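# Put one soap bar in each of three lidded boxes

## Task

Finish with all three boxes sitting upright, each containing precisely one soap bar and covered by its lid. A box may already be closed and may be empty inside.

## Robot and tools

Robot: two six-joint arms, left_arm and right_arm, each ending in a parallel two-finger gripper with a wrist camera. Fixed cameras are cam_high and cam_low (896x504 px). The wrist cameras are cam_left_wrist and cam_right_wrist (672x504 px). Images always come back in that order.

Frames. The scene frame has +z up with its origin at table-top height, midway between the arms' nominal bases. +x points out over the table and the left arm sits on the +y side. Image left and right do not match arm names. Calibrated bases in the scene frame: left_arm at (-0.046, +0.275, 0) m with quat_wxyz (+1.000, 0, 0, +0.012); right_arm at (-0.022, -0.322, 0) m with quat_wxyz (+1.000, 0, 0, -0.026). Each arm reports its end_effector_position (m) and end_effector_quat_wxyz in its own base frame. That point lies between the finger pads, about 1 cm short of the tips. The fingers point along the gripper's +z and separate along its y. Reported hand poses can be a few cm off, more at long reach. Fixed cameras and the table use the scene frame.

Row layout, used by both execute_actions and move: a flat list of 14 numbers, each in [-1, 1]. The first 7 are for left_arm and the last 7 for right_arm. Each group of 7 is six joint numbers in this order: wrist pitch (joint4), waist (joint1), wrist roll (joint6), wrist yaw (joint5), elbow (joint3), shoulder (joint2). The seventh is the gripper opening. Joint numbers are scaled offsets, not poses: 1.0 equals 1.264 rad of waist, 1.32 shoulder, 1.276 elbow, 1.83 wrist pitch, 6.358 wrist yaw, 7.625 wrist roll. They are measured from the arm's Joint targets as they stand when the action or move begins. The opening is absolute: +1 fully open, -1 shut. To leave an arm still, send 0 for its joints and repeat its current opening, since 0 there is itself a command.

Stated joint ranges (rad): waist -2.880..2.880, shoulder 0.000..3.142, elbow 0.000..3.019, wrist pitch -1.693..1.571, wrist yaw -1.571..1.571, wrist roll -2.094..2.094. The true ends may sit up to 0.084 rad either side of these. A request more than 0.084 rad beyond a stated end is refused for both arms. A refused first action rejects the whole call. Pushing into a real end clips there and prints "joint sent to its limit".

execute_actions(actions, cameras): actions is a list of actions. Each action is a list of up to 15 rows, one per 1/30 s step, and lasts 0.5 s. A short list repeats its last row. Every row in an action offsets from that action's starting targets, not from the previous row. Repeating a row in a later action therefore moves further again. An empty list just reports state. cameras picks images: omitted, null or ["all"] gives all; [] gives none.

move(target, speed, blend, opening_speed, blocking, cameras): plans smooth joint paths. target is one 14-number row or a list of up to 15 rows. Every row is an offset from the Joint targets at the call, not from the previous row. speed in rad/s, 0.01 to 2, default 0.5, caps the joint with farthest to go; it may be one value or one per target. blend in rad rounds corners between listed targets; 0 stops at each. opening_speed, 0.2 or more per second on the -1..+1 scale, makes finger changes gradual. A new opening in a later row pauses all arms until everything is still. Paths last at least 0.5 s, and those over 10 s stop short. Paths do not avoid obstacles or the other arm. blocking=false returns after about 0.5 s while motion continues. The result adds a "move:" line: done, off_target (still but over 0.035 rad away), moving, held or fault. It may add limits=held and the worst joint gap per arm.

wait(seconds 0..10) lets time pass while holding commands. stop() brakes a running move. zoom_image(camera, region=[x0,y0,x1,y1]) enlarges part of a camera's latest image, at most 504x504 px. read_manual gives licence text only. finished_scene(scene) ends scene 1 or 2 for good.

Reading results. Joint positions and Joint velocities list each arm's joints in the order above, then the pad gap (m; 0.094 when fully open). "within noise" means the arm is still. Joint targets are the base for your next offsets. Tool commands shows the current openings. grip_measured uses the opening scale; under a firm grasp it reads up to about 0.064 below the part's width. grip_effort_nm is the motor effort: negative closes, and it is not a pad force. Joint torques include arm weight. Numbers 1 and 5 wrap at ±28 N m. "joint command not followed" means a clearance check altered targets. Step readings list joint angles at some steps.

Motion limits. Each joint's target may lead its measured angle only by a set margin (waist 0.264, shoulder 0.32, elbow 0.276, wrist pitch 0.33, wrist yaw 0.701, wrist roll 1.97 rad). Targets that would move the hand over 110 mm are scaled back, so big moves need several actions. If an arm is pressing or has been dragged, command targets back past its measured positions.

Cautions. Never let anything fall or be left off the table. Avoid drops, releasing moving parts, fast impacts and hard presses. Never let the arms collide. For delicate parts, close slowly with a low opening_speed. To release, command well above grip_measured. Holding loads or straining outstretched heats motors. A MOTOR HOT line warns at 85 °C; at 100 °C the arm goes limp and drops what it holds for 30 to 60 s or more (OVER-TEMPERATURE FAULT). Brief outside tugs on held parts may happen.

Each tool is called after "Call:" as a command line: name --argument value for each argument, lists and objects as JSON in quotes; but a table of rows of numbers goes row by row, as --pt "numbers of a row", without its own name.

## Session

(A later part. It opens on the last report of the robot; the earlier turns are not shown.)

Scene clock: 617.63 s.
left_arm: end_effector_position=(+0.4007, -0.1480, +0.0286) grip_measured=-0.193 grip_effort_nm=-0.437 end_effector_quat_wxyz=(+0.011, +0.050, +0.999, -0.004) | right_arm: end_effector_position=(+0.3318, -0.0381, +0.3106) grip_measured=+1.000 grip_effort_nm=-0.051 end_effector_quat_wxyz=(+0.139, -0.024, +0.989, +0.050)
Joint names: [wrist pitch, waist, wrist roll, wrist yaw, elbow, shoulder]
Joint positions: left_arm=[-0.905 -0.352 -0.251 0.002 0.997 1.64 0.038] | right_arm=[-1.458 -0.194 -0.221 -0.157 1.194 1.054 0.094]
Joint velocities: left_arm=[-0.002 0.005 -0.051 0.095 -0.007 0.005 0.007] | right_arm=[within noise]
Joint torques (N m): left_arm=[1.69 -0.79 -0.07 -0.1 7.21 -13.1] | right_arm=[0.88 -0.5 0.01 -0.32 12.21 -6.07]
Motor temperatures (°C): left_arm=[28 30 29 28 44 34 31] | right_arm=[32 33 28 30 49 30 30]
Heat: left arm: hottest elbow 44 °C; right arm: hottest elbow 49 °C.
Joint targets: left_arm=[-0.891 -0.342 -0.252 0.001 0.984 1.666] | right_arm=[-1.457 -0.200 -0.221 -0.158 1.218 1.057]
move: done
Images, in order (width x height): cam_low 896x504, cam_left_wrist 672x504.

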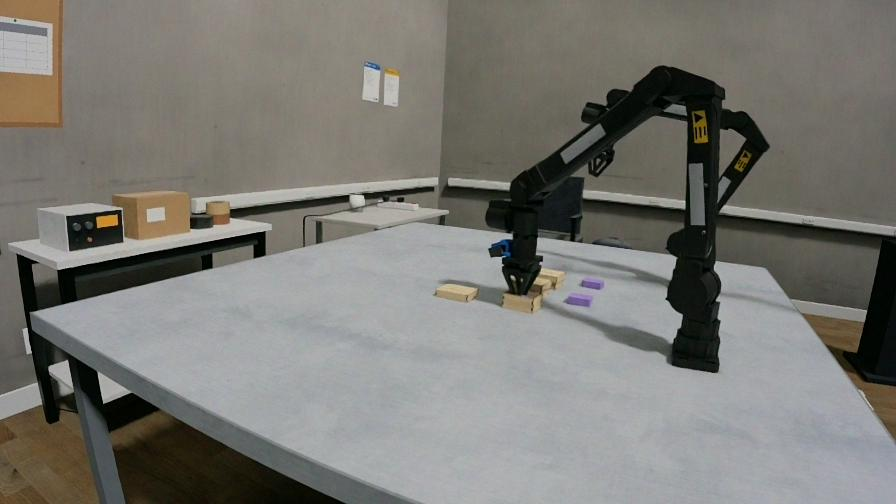

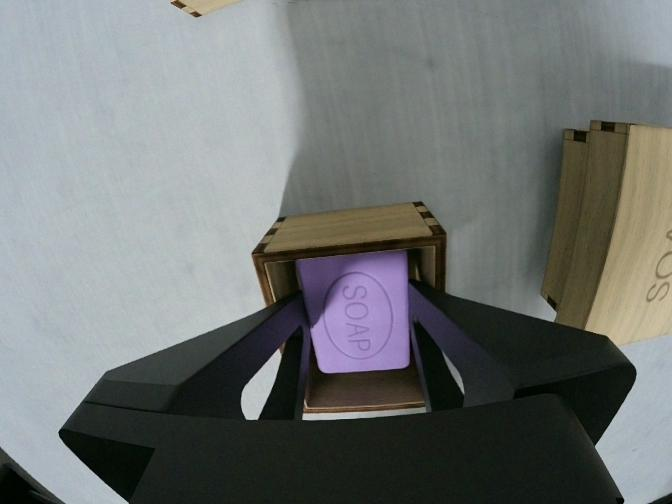

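Call:
move --target '[-0.0546,0,0,0,0.0745,-0.0672,-0.19,0,0,0,0,0,0,1]' --speed 0.1 --cameras '["cam_left_wrist","cam_low"]'

Call:
zoom_image --camera "cam_low" --region '[460, 230, 600, 330]'

Scene clock: 628.50 s.
left_arm: end_effector_position=(+0.4018, -0.1484, +0.0583) grip_measured=-0.188 grip_effort_nm=-0.623 end_effector_quat_wxyz=(+0.014, +0.050, +0.999, -0.005) | right_arm: end_effector_position=(+0.3318, -0.0381, +0.3106) grip_measured=+1.000 grip_effort_nm=-0.051 end_effector_quat_wxyz=(+0.139, -0.024, +0.989, +0.050)
Joint names: [wrist pitch, waist, wrist roll, wrist yaw, elbow, shoulder]
Joint positions: left_arm=[-0.98 -0.352 -0.251 0.002 1.03 1.592 0.038] | right_arm=[-1.458 -0.194 -0.221 -0.157 1.194 1.054 0.094]
Joint velocities: within noise
Joint torques (N m): left_arm=[0.69 -0.79 -0.07 -0.1 13.37 -16.91] | right_arm=[0.9 -0.44 0 -0.33 12.21 -6.01]
Motor temperatures (°C): left_arm=[28 30 29 28 44 35 31] | right_arm=[32 33 28 30 49 30 30]
Heat: left arm: hottest elbow 44 °C; right arm: hottest elbow 49 °C.
Joint targets: left_arm=[-0.991 -0.342 -0.252 0.001 1.079 1.577] | right_arm=[-1.457 -0.200 -0.221 -0.158 1.218 1.057]
move: off_target (left_arm); left_arm: the elbow is farthest, 0.049 rad from its target
Images, in order (width x height): cam_low 896x504, cam_left_wrist 672x504.

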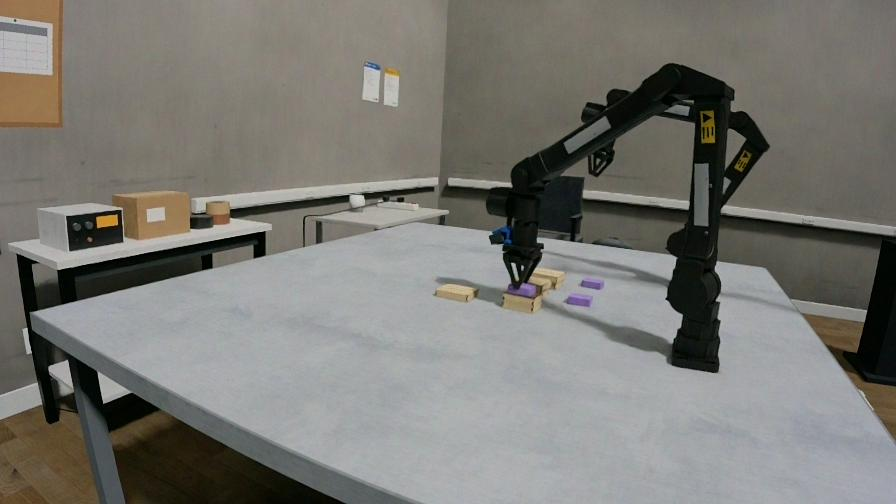

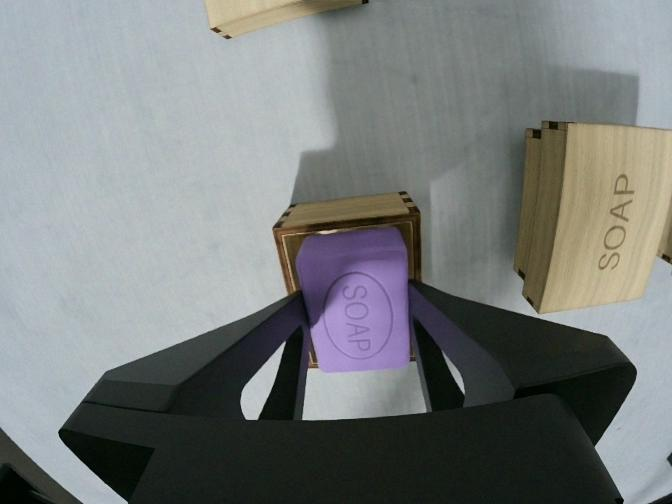

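Scaled by 3.600 from the camera's 896x504 image, which has a finer 1280x720 frame.

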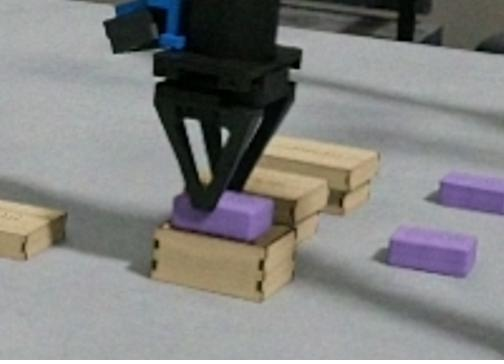

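Call:
move --pt "0.0536 0 0 0 -0.0737 0.0667 -0.22 0 0 0 0 0 0 1" --pt "0.0536 0 0 0 -0.0737 0.0667 -0.172 0 0 0 0 0 0 1" --speed 0.1 --opening_speed 0.2 --cameras '[]'

Call:
move --target '[-0.0355,0,0,0,0.05,-0.0435,-0.172,0,0,0,0,0,0,1]' --speed 0.06 --cameras '["cam_left_wrist","cam_low"]'

Call:
zoom_image --camera "cam_low" --region '[460, 230, 600, 330]'

Scene clock: 656.93 s.
left_arm: end_effector_position=(+0.3998, -0.1476, +0.0281) grip_measured=-0.174 grip_effort_nm=0.071 end_effector_quat_wxyz=(+0.009, +0.050, +0.999, -0.004) | right_arm: end_effector_position=(+0.3318, -0.0381, +0.3106) grip_measured=+1.000 grip_effort_nm=-0.046 end_effector_quat_wxyz=(+0.139, -0.024, +0.989, +0.050)
Joint names: [wrist pitch, waist, wrist roll, wrist yaw, elbow, shoulder]
Joint positions: left_arm=[-0.907 -0.352 -0.251 0.002 0.996 1.641 0.039] | right_arm=[-1.458 -0.194 -0.221 -0.157 1.194 1.054 0.094]
Joint velocities: within noise
Joint torques (N m): left_arm=[1.69 -0.79 -0.07 -0.1 7.36 -13.57] | right_arm=[0.9 -0.44 0 -0.32 12.21 -6.07]
Motor temperatures (°C): left_arm=[28 30 29 28 45 34 31] | right_arm=[32 33 28 30 49 30 30]
Heat: left arm: hottest elbow 45 °C; right arm: hottest elbow 49 °C.
Joint targets: left_arm=[-0.893 -0.342 -0.252 0.001 0.985 1.665] | right_arm=[-1.457 -0.200 -0.221 -0.158 1.218 1.057]
move: done
No camera images: "cameras" was empty.

Scene clock: 658.47 s.
left_arm: end_effector_position=(+0.3918, -0.1447, +0.0328) grip_measured=-0.174 grip_effort_nm=0.081 end_effector_quat_wxyz=(-0.004, +0.050, +0.999, +0.000) | right_arm: end_effector_position=(+0.3318, -0.0381, +0.3106) grip_measured=+1.000 grip_effort_nm=-0.051 end_effector_quat_wxyz=(+0.139, -0.024, +0.989, +0.050)
Joint names: [wrist pitch, waist, wrist roll, wrist yaw, elbow, shoulder]
Joint positions: left_arm=[-0.946 -0.352 -0.251 0.002 0.996 1.629 0.039] | right_arm=[-1.458 -0.194 -0.221 -0.157 1.194 1.054 0.094]
Joint velocities: within noise
Joint torques (N m): left_arm=[0.58 -0.79 -0.07 -0.1 13.23 -17.61] | right_arm=[0.9 -0.5 0 -0.33 12.21 -6.07]
Motor temperatures (°C): left_arm=[28 30 29 28 45 34 31] | right_arm=[32 33 28 30 49 30 30]
Heat: left arm: hottest elbow 45 °C; right arm: hottest elbow 49 °C.
Joint targets: left_arm=[-0.958 -0.342 -0.252 0.001 1.048 1.608] | right_arm=[-1.457 -0.200 -0.221 -0.158 1.218 1.057]
move: off_target (left_arm); left_arm: the elbow is farthest, 0.052 rad from its target
Images, in order (width x height): cam_low 896x504, cam_left_wrist 672x504.

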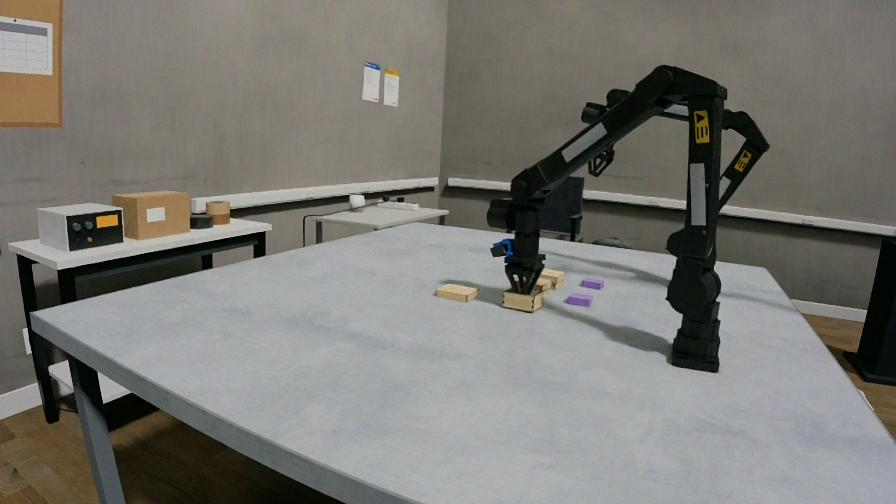

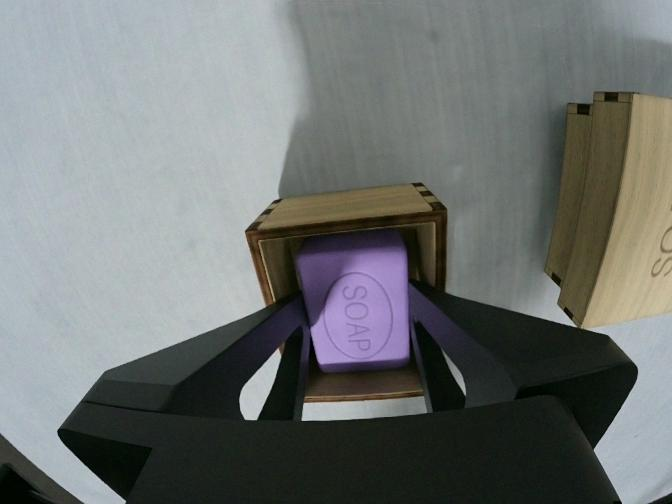

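Scaled by 3.600 from the camera's 896x504 image, which has a finer 1280x720 frame.

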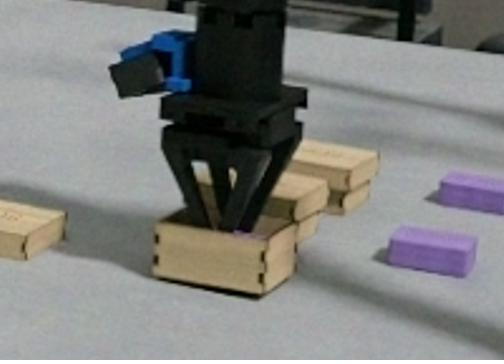

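Call:
move --target '[-0.009,0,0,0,0.0157,-0.0144,-0.178,0,0,0,0,0,0,1]' --speed 0.06 --cameras '["cam_left_wrist","cam_low"]'

Call:
zoom_image --camera "cam_low" --region '[460, 230, 600, 330]'

Scene clock: 673.37 s.
left_arm: end_effector_position=(+0.3987, -0.1472, +0.0473) grip_measured=-0.174 grip_effort_nm=-0.188 end_effector_quat_wxyz=(+0.007, +0.050, +0.999, -0.003) | right_arm: end_effector_position=(+0.3318, -0.0381, +0.3106) grip_measured=+1.000 grip_effort_nm=-0.051 end_effector_quat_wxyz=(+0.139, -0.024, +0.989, +0.050)
Joint names: [wrist pitch, waist, wrist roll, wrist yaw, elbow, shoulder]
Joint positions: left_arm=[-0.963 -0.352 -0.251 0.002 1.017 1.609 0.039] | right_arm=[-1.458 -0.194 -0.221 -0.157 1.194 1.054 0.094]
Joint velocities: within noise
Joint torques (N m): left_arm=[0.57 -0.79 -0.08 -0.1 13.48 -17.44] | right_arm=[0.9 -0.5 0 -0.32 12.19 -6.01]
Motor temperatures (°C): left_arm=[28 30 29 28 46 35 31] | right_arm=[31 33 28 30 49 30 30]
Heat: left arm: hottest elbow 46 °C; right arm: hottest elbow 49 °C.
Joint targets: left_arm=[-0.974 -0.342 -0.252 0.001 1.069 1.589] | right_arm=[-1.457 -0.200 -0.221 -0.158 1.218 1.057]
move: off_target (left_arm); left_arm: the elbow is farthest, 0.051 rad from its target
Images, in order (width x height): cam_low 896x504, cam_left_wrist 672x504.

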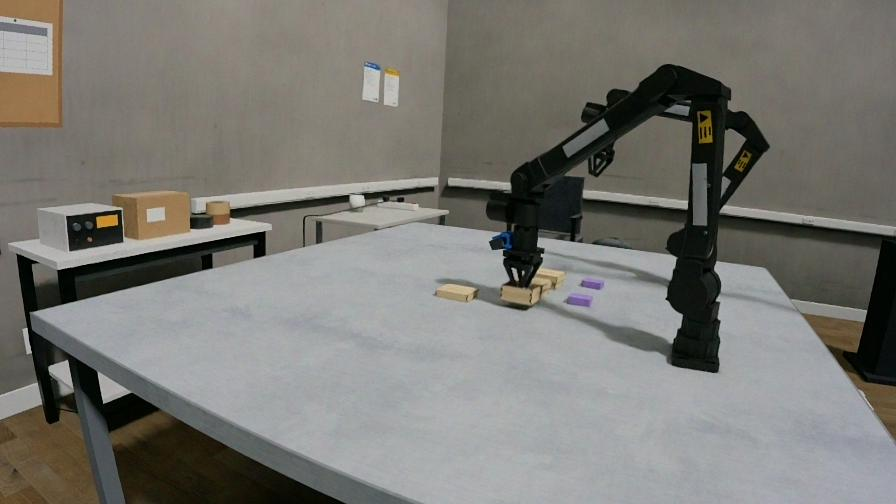

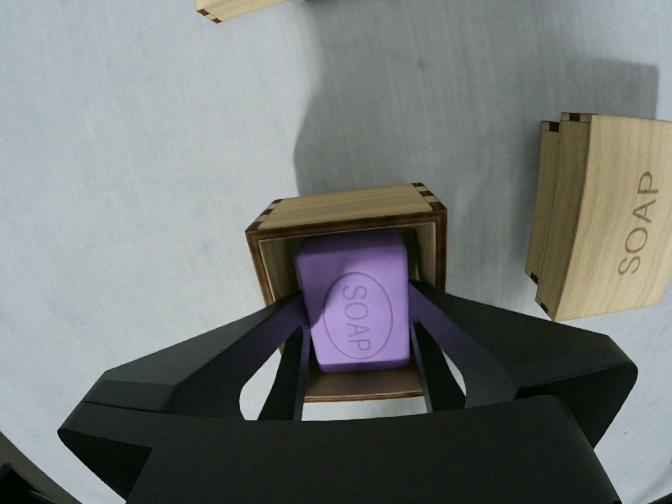

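Scaled by 3.600 from the camera's 896x504 image, which has a finer 1280x720 frame.

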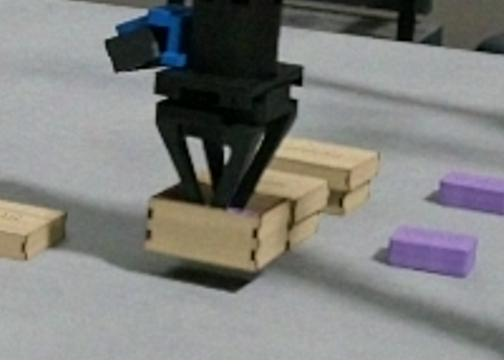

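Call:
move --pt "0.0443 0 0 0 -0.0658 0.0576 -0.172 0 0 0 0 0 0 1" --pt "0.0443 0 0 0 -0.0658 0.0576 -0.27 0 0 0 0 0 0 1" --speed 0.08 --opening_speed 0.2 --cameras '[]'

Call:
move --pt "0 0 0 0 0.04 0 -0.27 0 0 0 0 0 0 1" --pt "-0.0322 0 0 0 0.0603 -0.0485 -0.27 0 0 0 0 0 0 1" --speed 0.06 --cameras '["cam_left_wrist","cam_low"]'

Call:
zoom_image --camera "cam_low" --region '[460, 230, 600, 330]'

Scene clock: 692.03 s.
left_arm: end_effector_position=(+0.3996, -0.1476, +0.0281) grip_measured=-0.215 grip_effort_nm=-1.004 end_effector_quat_wxyz=(+0.009, +0.050, +0.999, -0.004) | right_arm: end_effector_position=(+0.3318, -0.0381, +0.3106) grip_measured=+1.000 grip_effort_nm=-0.051 end_effector_quat_wxyz=(+0.139, -0.024, +0.989, +0.050)
Joint names: [wrist pitch, waist, wrist roll, wrist yaw, elbow, shoulder]
Joint positions: left_arm=[-0.907 -0.352 -0.251 0.002 0.996 1.641 0.037] | right_arm=[-1.458 -0.194 -0.221 -0.157 1.194 1.054 0.094]
Joint velocities: within noise
Joint torques (N m): left_arm=[1.69 -0.73 -0.07 -0.1 7.39 -13.68] | right_arm=[0.9 -0.5 0 -0.33 12.19 -6.01]
Motor temperatures (°C): left_arm=[28 30 29 28 48 36 31] | right_arm=[31 33 28 30 49 30 30]
Heat: left arm: hottest elbow 48 °C; right arm: hottest elbow 49 °C.
Joint targets: left_arm=[-0.893 -0.342 -0.252 0.001 0.984 1.665] | right_arm=[-1.457 -0.200 -0.221 -0.158 1.218 1.057]
move: done
No camera images: "cameras" was empty.

Scene clock: 694.40 s.
left_arm: end_effector_position=(+0.4009, -0.1480, +0.0418) grip_measured=-0.217 grip_effort_nm=-1.038 end_effector_quat_wxyz=(+0.011, +0.050, +0.999, -0.004) | right_arm: end_effector_position=(+0.3318, -0.0381, +0.3106) grip_measured=+1.000 grip_effort_nm=-0.056 end_effector_quat_wxyz=(+0.139, -0.024, +0.989, +0.050)
Joint names: [wrist pitch, waist, wrist roll, wrist yaw, elbow, shoulder]
Joint positions: left_arm=[-0.941 -0.352 -0.251 0.002 1.012 1.619 0.037] | right_arm=[-1.458 -0.194 -0.221 -0.157 1.194 1.054 0.094]
Joint velocities: within noise
Joint torques (N m): left_arm=[0.95 -0.79 -0.08 -0.1 13.23 -17.32] | right_arm=[0.9 -0.44 0 -0.32 12.21 -6.07]
Motor temperatures (°C): left_arm=[28 30 29 28 47 36 31] | right_arm=[31 33 28 30 49 30 30]
Heat: left arm: hottest elbow 47 °C; right arm: hottest elbow 49 °C.
Joint targets: left_arm=[-0.952 -0.342 -0.252 0.001 1.062 1.601] | right_arm=[-1.457 -0.200 -0.221 -0.158 1.218 1.057]
move: off_target (left_arm); left_arm: the elbow is farthest, 0.049 rad from its target
Images, in order (width x height): cam_low 896x504, cam_left_wrist 672x504.

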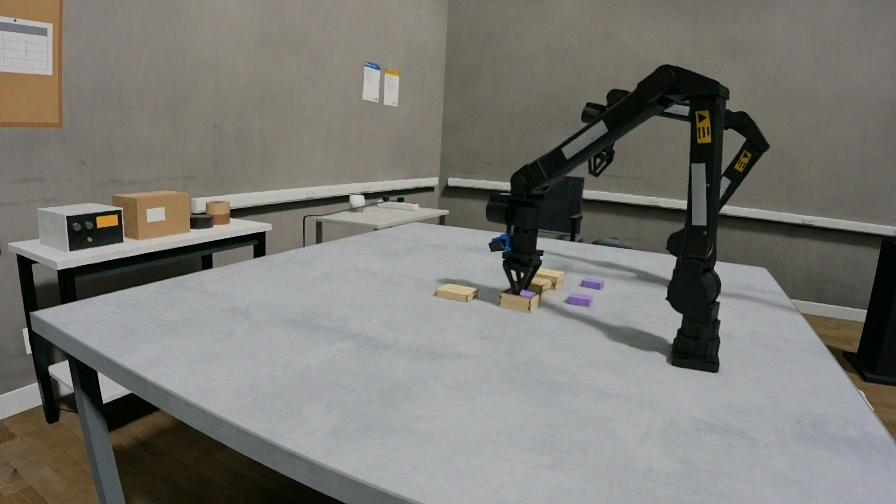

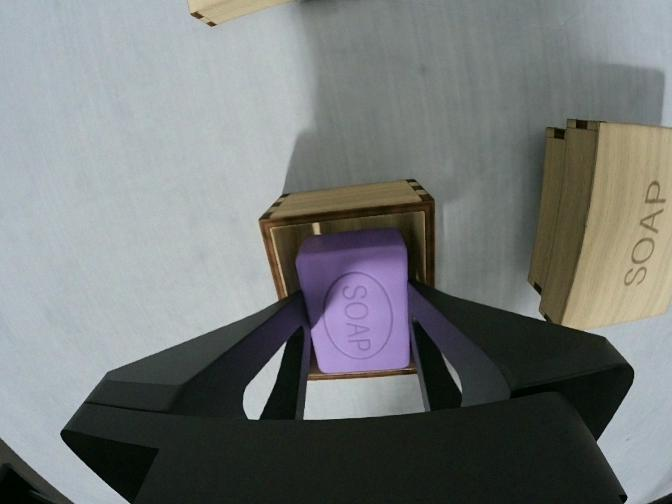

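Scaled by 3.600 from the camera's 896x504 image, which has a finer 1280x720 frame.

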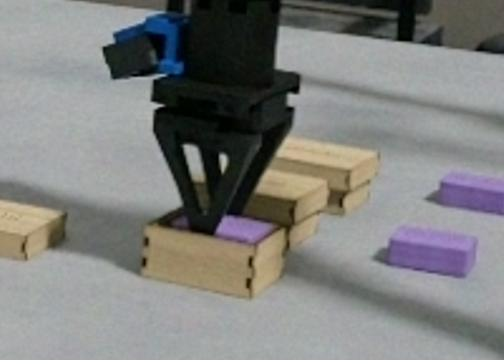

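Call:
move --pt "0 0 0 0 0 0.043 -0.27 0 0 0 0 0 0 1" --pt "0 0 0 0 0 0.043 -0.02 0 0 0 0 0 0 1" --speed 0.06 --opening_speed 0.2 --cameras '["cam_left_wrist","cam_low"]'

Call:
zoom_image --camera "cam_low" --region '[460, 230, 600, 330]'

Call:
zoom_image --camera "cam_left_wrist" --region '[220, 140, 500, 420]'

Scene clock: 721.30 s.
left_arm: end_effector_position=(+0.3995, -0.1475, +0.0356) grip_measured=-0.079 grip_effort_nm=1.243 end_effector_quat_wxyz=(+0.003, +0.050, +0.999, -0.002) | right_arm: end_effector_position=(+0.3318, -0.0381, +0.3106) grip_measured=+1.000 grip_effort_nm=-0.046 end_effector_quat_wxyz=(+0.139, -0.024, +0.989, +0.050)
Joint names: [wrist pitch, waist, wrist roll, wrist yaw, elbow, shoulder]
Joint positions: left_arm=[-0.941 -0.352 -0.251 0.002 1.012 1.634 0.043] | right_arm=[-1.458 -0.194 -0.221 -0.157 1.194 1.054 0.094]
Joint velocities: within noise
Joint torques (N m): left_arm=[0.64 -0.79 -0.08 -0.1 13.09 -13.68] | right_arm=[0.9 -0.5 0.01 -0.33 12.19 -6.01]
Motor temperatures (°C): left_arm=[28 30 29 28 48 36 32] | right_arm=[31 33 28 30 50 30 30]
Heat: left arm: hottest elbow 48 °C; right arm: hottest elbow 50 °C.
Joint targets: left_arm=[-0.952 -0.342 -0.252 0.001 1.062 1.657] | right_arm=[-1.457 -0.200 -0.221 -0.158 1.218 1.057]
move: off_target (left_arm); target 2's new numbers were sent with left_arm's elbow 0.050 rad from that target; left_arm: the elbow is farthest, 0.050 rad from its target
Images, in order (width x height): cam_low 896x504, cam_left_wrist 672x504.

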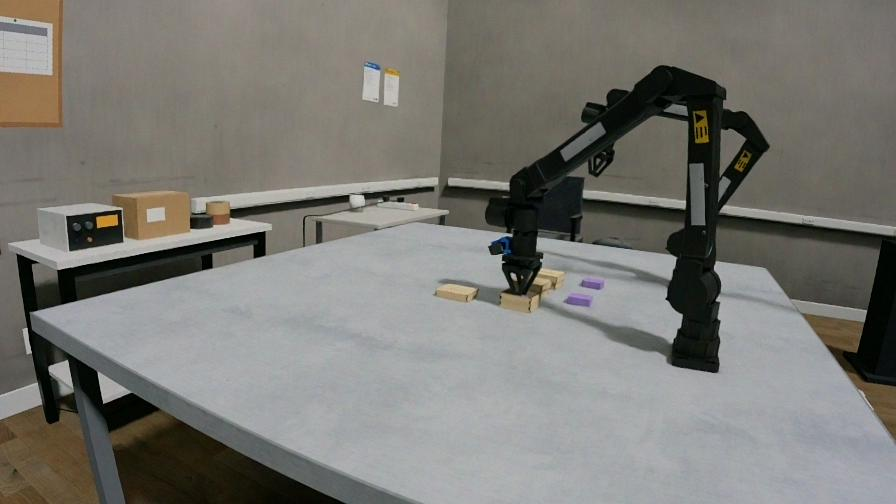

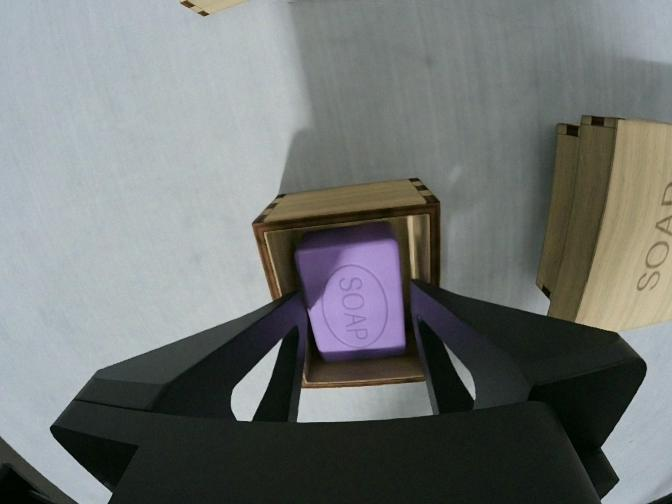

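Scaled by 3.600 from the camera's 896x504 image, which has a finer 1280x720 frame.

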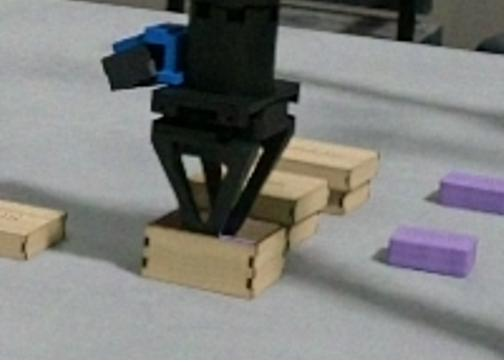

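Scaled by 1.800 from the camera's 672x504 image, which has a finer 960x720 frame.

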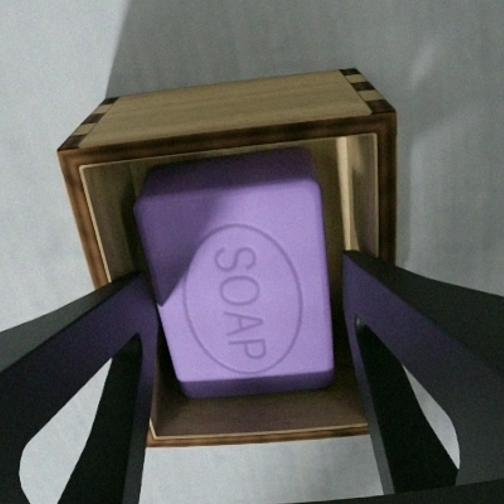

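Call:
move --pt "0 0 0 0 0 0 -0.14 0 0 0 0 0 0 1" --pt "0 0 0 0 0 -0.030 -0.14 0 0 0 0 0 0 1" --pt "-0.041 0 0 0 0.024 -0.065 -0.14 0 0 0 0 0 0 1" --pt "-0.082 0 0 0 0.0478 -0.1008 -0.14 0 0 0 0 0 0 1" --speed 0.1 --blend 0.005 --opening_speed 0.2 --cameras '["cam_left_wrist","cam_low"]'

Call:
zoom_image --camera "cam_low" --region '[460, 230, 600, 330]'

Scene clock: 741.50 s.
left_arm: end_effector_position=(+0.3955, -0.1460, +0.0925) grip_measured=-0.138 grip_effort_nm=-0.139 end_effector_quat_wxyz=(+0.005, +0.050, +0.999, -0.002) | right_arm: end_effector_position=(+0.3318, -0.0381, +0.3106) grip_measured=+1.000 grip_effort_nm=-0.056 end_effector_quat_wxyz=(+0.139, -0.024, +0.989, +0.050)
Joint names: [wrist pitch, waist, wrist roll, wrist yaw, elbow, shoulder]
Joint positions: left_arm=[-1.091 -0.352 -0.251 0.002 1.071 1.541 0.041] | right_arm=[-1.458 -0.194 -0.221 -0.157 1.194 1.054 0.094]
Joint velocities: within noise
Joint torques (N m): left_arm=[0.58 -0.79 -0.07 -0.1 14.08 -16.5] | right_arm=[0.9 -0.5 0 -0.32 12.21 -6.07]
Motor temperatures (°C): left_arm=[28 30 29 28 48 35 32] | right_arm=[31 33 28 30 50 30 30]
Heat: left arm: hottest elbow 48 °C; right arm: hottest elbow 50 °C.
Joint targets: left_arm=[-1.102 -0.342 -0.252 0.001 1.123 1.524] | right_arm=[-1.457 -0.200 -0.221 -0.158 1.218 1.057]
move: off_target (left_arm); blend cut to 0 rad at target 1; left_arm: the elbow is farthest, 0.052 rad from its target
Images, in order (width x height): cam_low 896x504, cam_left_wrist 672x504.

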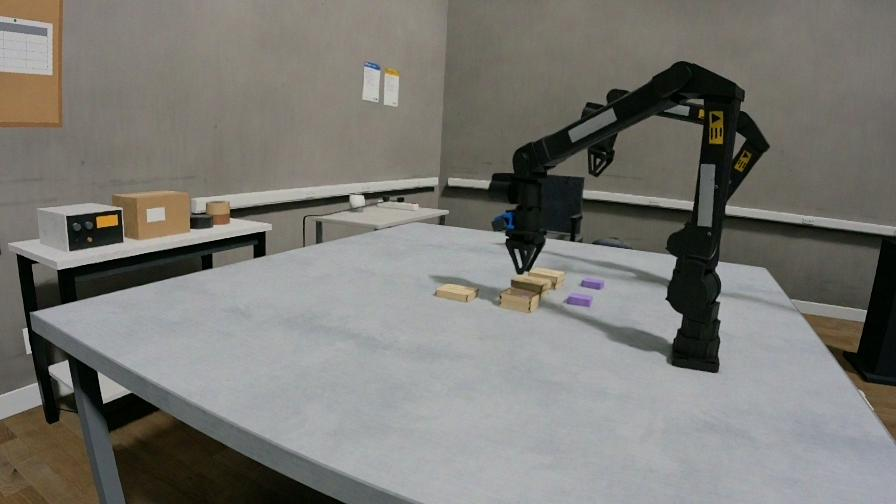

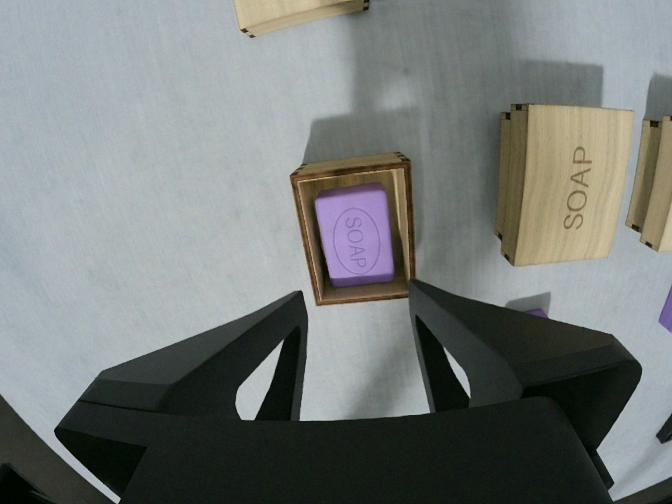

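Scaled by 3.600 from the camera's 896x504 image, which has a finer 1280x720 frame.

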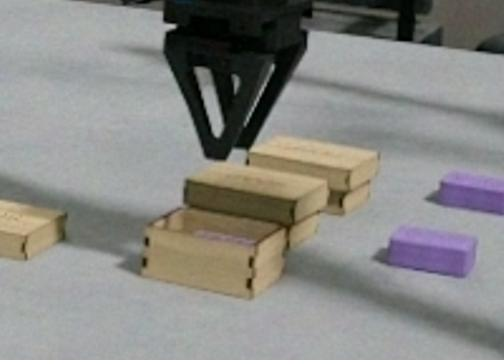

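Call:
move --pt "-0.0863 0.0728 0.0051 0 0.3832 0.3023 0.9 0 0 0 0 0 0 1" --pt "0.0372 0.0728 0.0051 0 0.2915 0.3856 0.9 0 0 0 0 0 0 1" --speed '[0.6,0.2]' --blend 0.02 --cameras '["cam_left_wrist"]'

Scene clock: 779.27 s.
left_arm: end_effector_position=(+0.5639, -0.1492, +0.0157) grip_measured=+0.898 grip_effort_nm=0.120 end_effector_quat_wxyz=(+0.010, +0.015, +1.000, -0.003) | right_arm: end_effector_position=(+0.3318, -0.0381, +0.3106) grip_measured=+1.000 grip_effort_nm=-0.061 end_effector_quat_wxyz=(+0.139, -0.024, +0.989, +0.050)
Joint names: [wrist pitch, waist, wrist roll, wrist yaw, elbow, shoulder]
Joint positions: left_arm=[-1.047 -0.257 -0.227 0.002 1.505 2.006 0.089] | right_arm=[-1.458 -0.194 -0.221 -0.157 1.194 1.054 0.094]
Joint velocities: within noise
Joint torques (N m): left_arm=[1.66 -1.03 0.1 -0.1 8.29 -20.89] | right_arm=[0.9 -0.5 0 -0.32 12.21 -6.07]
Motor temperatures (°C): left_arm=[28 30 29 28 54 35 31] | right_arm=[31 33 28 30 50 30 30]
Heat: left arm: hottest elbow 54 °C; right arm: hottest elbow 50 °C.
Joint targets: left_arm=[-1.034 -0.250 -0.213 0.001 1.495 2.033] | right_arm=[-1.457 -0.200 -0.221 -0.158 1.218 1.057]
move: done
Images, in order (width x height): cam_left_wrist 672x504.

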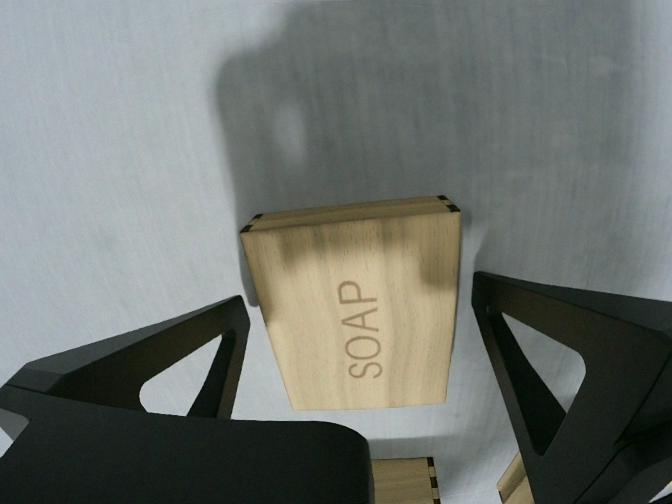

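Call:
move --target '[0,0,0,0,0,0,0.2,0,0,0,0,0,0,1]' --opening_speed 0.4 --cameras '[]'

Call:
move --pt "-0.1235 0 0 0 0.12 -0.0833 0.2 0 0 0 0 0 0 1" --pt "-0.037 -0.0783 -0.0042 0 -0.3056 -0.3424 0.2 0 0 0 0 0 0 1" --speed 0.35 --blend 0.02 --cameras '["cam_left_wrist","cam_low"]'

Call:
zoom_image --camera "cam_left_wrist" --region '[220, 140, 500, 420]'

Call:
zoom_image --camera "cam_low" --region '[460, 230, 600, 330]'

Scene clock: 806.90 s.
left_arm: end_effector_position=(+0.5639, -0.1492, +0.0157) grip_measured=+0.390 grip_effort_nm=-1.028 end_effector_quat_wxyz=(+0.010, +0.016, +1.000, -0.003) | right_arm: end_effector_position=(+0.3318, -0.0381, +0.3106) grip_measured=+1.000 grip_effort_nm=-0.051 end_effector_quat_wxyz=(+0.139, -0.024, +0.989, +0.050)
Joint names: [wrist pitch, waist, wrist roll, wrist yaw, elbow, shoulder]
Joint positions: left_arm=[-1.047 -0.257 -0.226 0.002 1.505 2.006 0.065] | right_arm=[-1.458 -0.194 -0.221 -0.157 1.194 1.054 0.094]
Joint velocities: within noise
Joint torques (N m): left_arm=[1.68 -1.03 0.09 -0.1 8.29 -20.66] | right_arm=[0.9 -0.5 0 -0.32 12.22 -6.07]
Motor temperatures (°C): left_arm=[28 29 29 28 50 38 31] | right_arm=[31 33 28 30 50 30 30]
Heat: left arm: hottest elbow 50 °C; right arm: hottest elbow 50 °C.
Joint targets: left_arm=[-1.034 -0.250 -0.213 0.001 1.495 2.033] | right_arm=[-1.457 -0.200 -0.221 -0.158 1.218 1.057]
move: done
No camera images: "cameras" was empty.

Scene clock: 809.70 s.
left_arm: end_effector_position=(+0.4081, -0.1442, +0.0841) grip_measured=+0.390 grip_effort_nm=-1.048 end_effector_quat_wxyz=(-0.013, +0.053, +0.999, +0.003) | right_arm: end_effector_position=(+0.3318, -0.0381, +0.3106) grip_measured=+1.000 grip_effort_nm=-0.056 end_effector_quat_wxyz=(+0.139, -0.024, +0.989, +0.050)
Joint names: [wrist pitch, waist, wrist roll, wrist yaw, elbow, shoulder]
Joint positions: left_arm=[-1.114 -0.338 -0.232 0.002 1.118 1.6 0.065] | right_arm=[-1.458 -0.194 -0.221 -0.157 1.194 1.054 0.094]
Joint velocities: within noise
Joint torques (N m): left_arm=[1.44 -2.37 -0.21 -0.1 8.05 -17.67] | right_arm=[0.88 -0.5 0 -0.32 12.21 -6.07]
Motor temperatures (°C): left_arm=[28 29 29 28 49 38 31] | right_arm=[31 33 28 30 50 30 30]
Heat: left arm: hottest elbow 49 °C; right arm: hottest elbow 50 °C.
Joint targets: left_arm=[-1.102 -0.349 -0.245 0.001 1.105 1.582] | right_arm=[-1.457 -0.200 -0.221 -0.158 1.218 1.057]
move: done
Images, in order (width x height): cam_low 896x504, cam_left_wrist 672x504.

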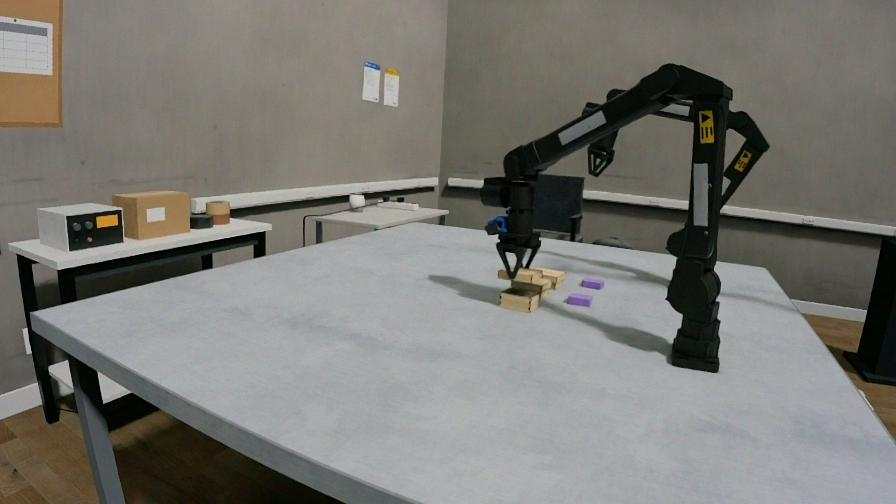

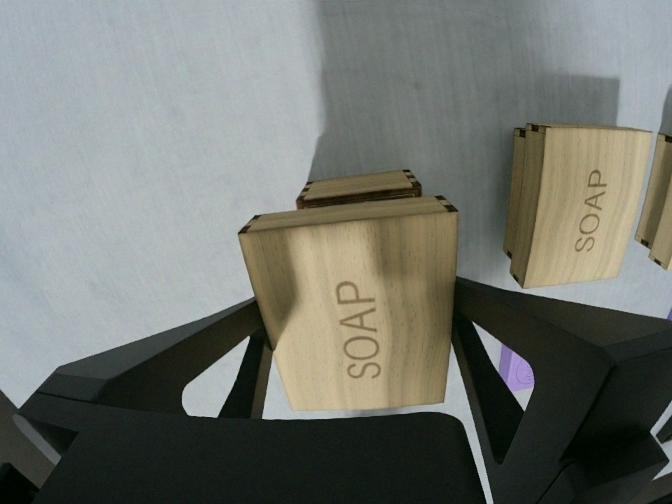

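Scaled by 1.800 from the camera's 672x504 image, which has a finer 960x720 frame.

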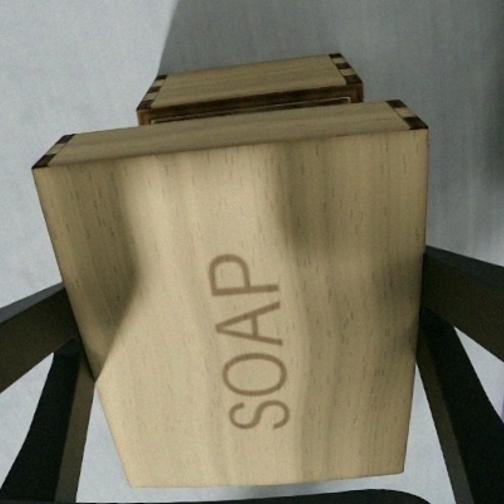

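Scaled by 3.600 from the camera's 896x504 image, which has a finer 1280x720 frame.

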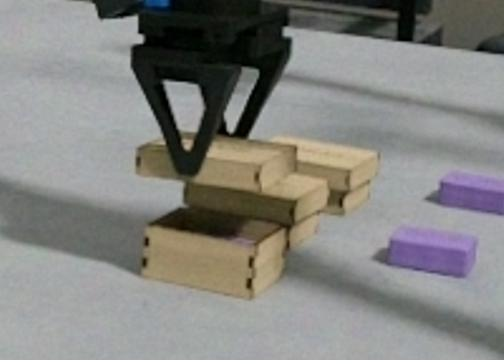

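Call:
move --target '[0.0536,-0.0166,-0.0018,0,-0.0517,0.0341,0.2,0,0,0,0,0,0,1]' --speed 0.1 --cameras '["cam_left_wrist","cam_low"]'

Call:
zoom_image --camera "cam_left_wrist" --region '[220, 140, 500, 420]'

Call:
zoom_image --camera "cam_low" --region '[460, 230, 600, 330]'

Scene clock: 891.10 s.
left_arm: end_effector_position=(+0.4003, -0.1504, +0.0616) grip_measured=+0.390 grip_effort_nm=-1.038 end_effector_quat_wxyz=(+0.002, +0.056, +0.998, -0.001) | right_arm: end_effector_position=(+0.3318, -0.0381, +0.3106) grip_measured=+1.000 grip_effort_nm=-0.042 end_effector_quat_wxyz=(+0.139, -0.024, +0.989, +0.050)
Joint names: [wrist pitch, waist, wrist roll, wrist yaw, elbow, shoulder]
Joint positions: left_arm=[-1.017 -0.358 -0.245 0.002 1.051 1.6 0.065] | right_arm=[-1.458 -0.194 -0.221 -0.157 1.194 1.054 0.094]
Joint velocities: within noise
Joint torques (N m): left_arm=[1.63 -2.49 -0.2 -0.1 7.86 -13.27] | right_arm=[0.9 -0.5 0 -0.32 12.21 -6.01]
Motor temperatures (°C): left_arm=[28 29 29 28 43 38 32] | right_arm=[31 33 28 30 51 29 30]
Heat: left arm: hottest elbow 43 °C; right arm: hottest elbow 51 °C.
Joint targets: left_arm=[-1.004 -0.370 -0.259 0.001 1.039 1.626] | right_arm=[-1.457 -0.200 -0.221 -0.158 1.218 1.057]
move: done
Images, in order (width x height): cam_low 896x504, cam_left_wrist 672x504.

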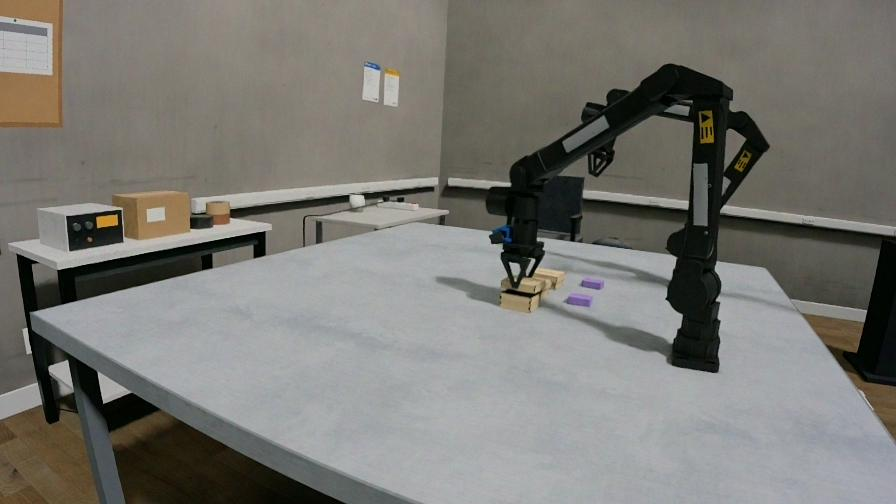

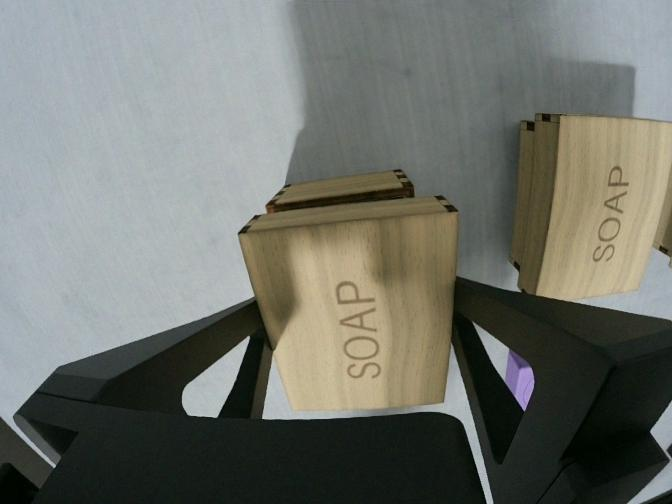

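Scaled by 1.800 from the camera's 672x504 image, which has a finer 960x720 frame.

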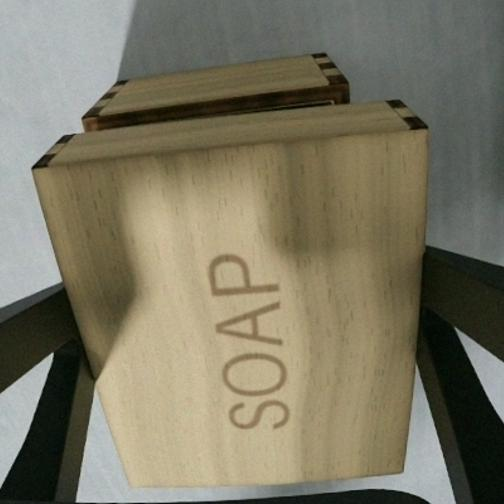

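Scaled by 3.600 from the camera's 896x504 image, which has a finer 1280x720 frame.

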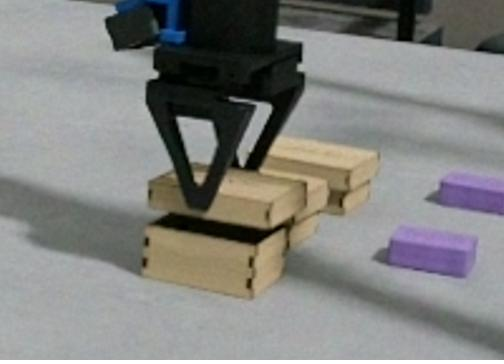

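Call:
move --target '[0.0098,0.0237,-0.0014,0,0.001,0.0167,0.2,0,0,0,0,0,0,1]' --speed 0.1 --cameras '["cam_left_wrist","cam_low"]'

Call:
zoom_image --camera "cam_left_wrist" --region '[220, 140, 500, 420]'

Call:
zoom_image --camera "cam_low" --region '[460, 230, 600, 330]'

Scene clock: 932.60 s.
left_arm: end_effector_position=(+0.4036, -0.1489, +0.0522) grip_measured=+0.390 grip_effort_nm=-1.038 end_effector_quat_wxyz=(-0.001, +0.048, +0.999, -0.001) | right_arm: end_effector_position=(+0.3318, -0.0381, +0.3106) grip_measured=+1.000 grip_effort_nm=-0.051 end_effector_quat_wxyz=(+0.139, -0.024, +0.989, +0.050)
Joint names: [wrist pitch, waist, wrist roll, wrist yaw, elbow, shoulder]
Joint positions: left_arm=[-0.999 -0.352 -0.256 0.002 1.05 1.623 0.065] | right_arm=[-1.458 -0.194 -0.221 -0.157 1.194 1.054 0.094]
Joint velocities: within noise
Joint torques (N m): left_arm=[1.59 -0.67 -0.19 -0.11 7.87 -13.63] | right_arm=[0.88 -0.5 0 -0.32 12.19 -6.07]
Motor temperatures (°C): left_arm=[27 29 29 28 42 36 33] | right_arm=[31 33 28 30 51 29 30]
Heat: left arm: hottest elbow 42 °C; right arm: hottest elbow 51 °C.
Joint targets: left_arm=[-0.986 -0.340 -0.270 0.001 1.040 1.649] | right_arm=[-1.457 -0.200 -0.221 -0.158 1.218 1.057]
move: done
Images, in order (width x height): cam_low 896x504, cam_left_wrist 672x504.

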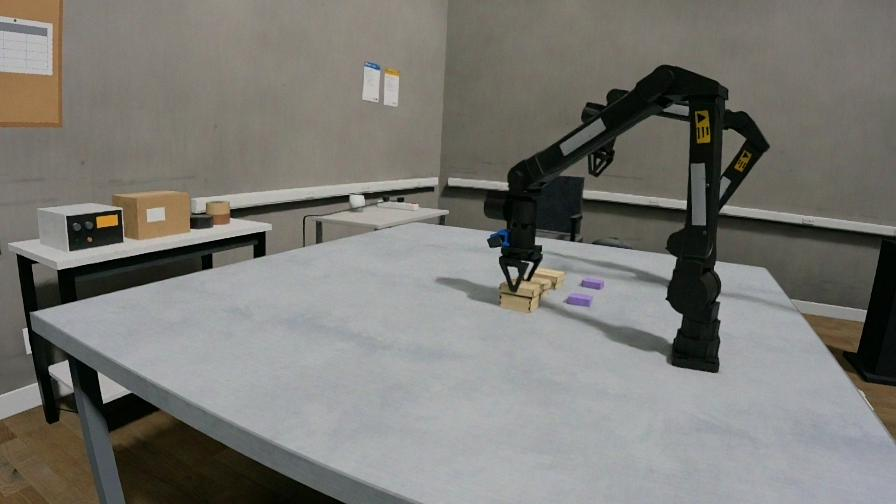

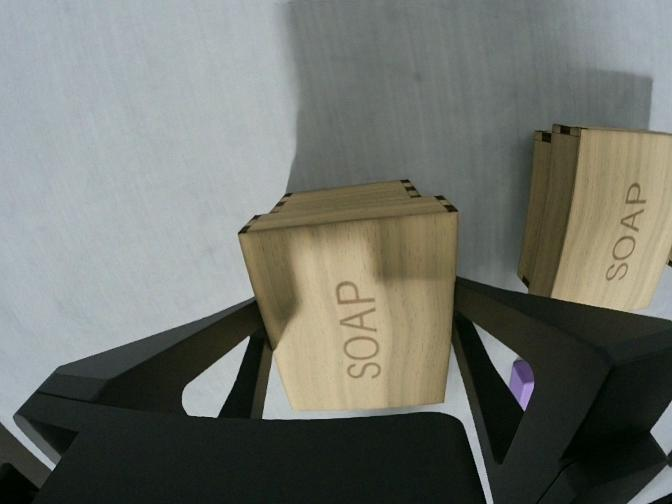

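Scaled by 1.800 from the camera's 672x504 image, which has a finer 960x720 frame.

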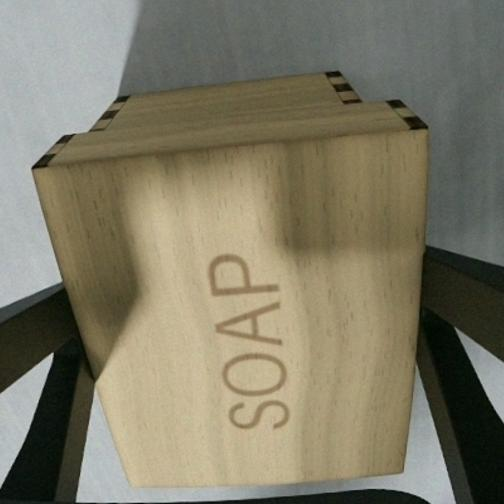

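Scaled by 3.600 from the camera's 896x504 image, which has a finer 1280x720 frame.

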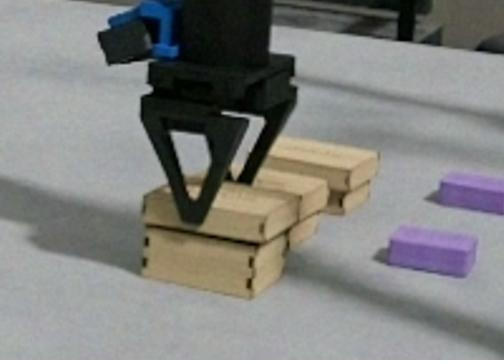

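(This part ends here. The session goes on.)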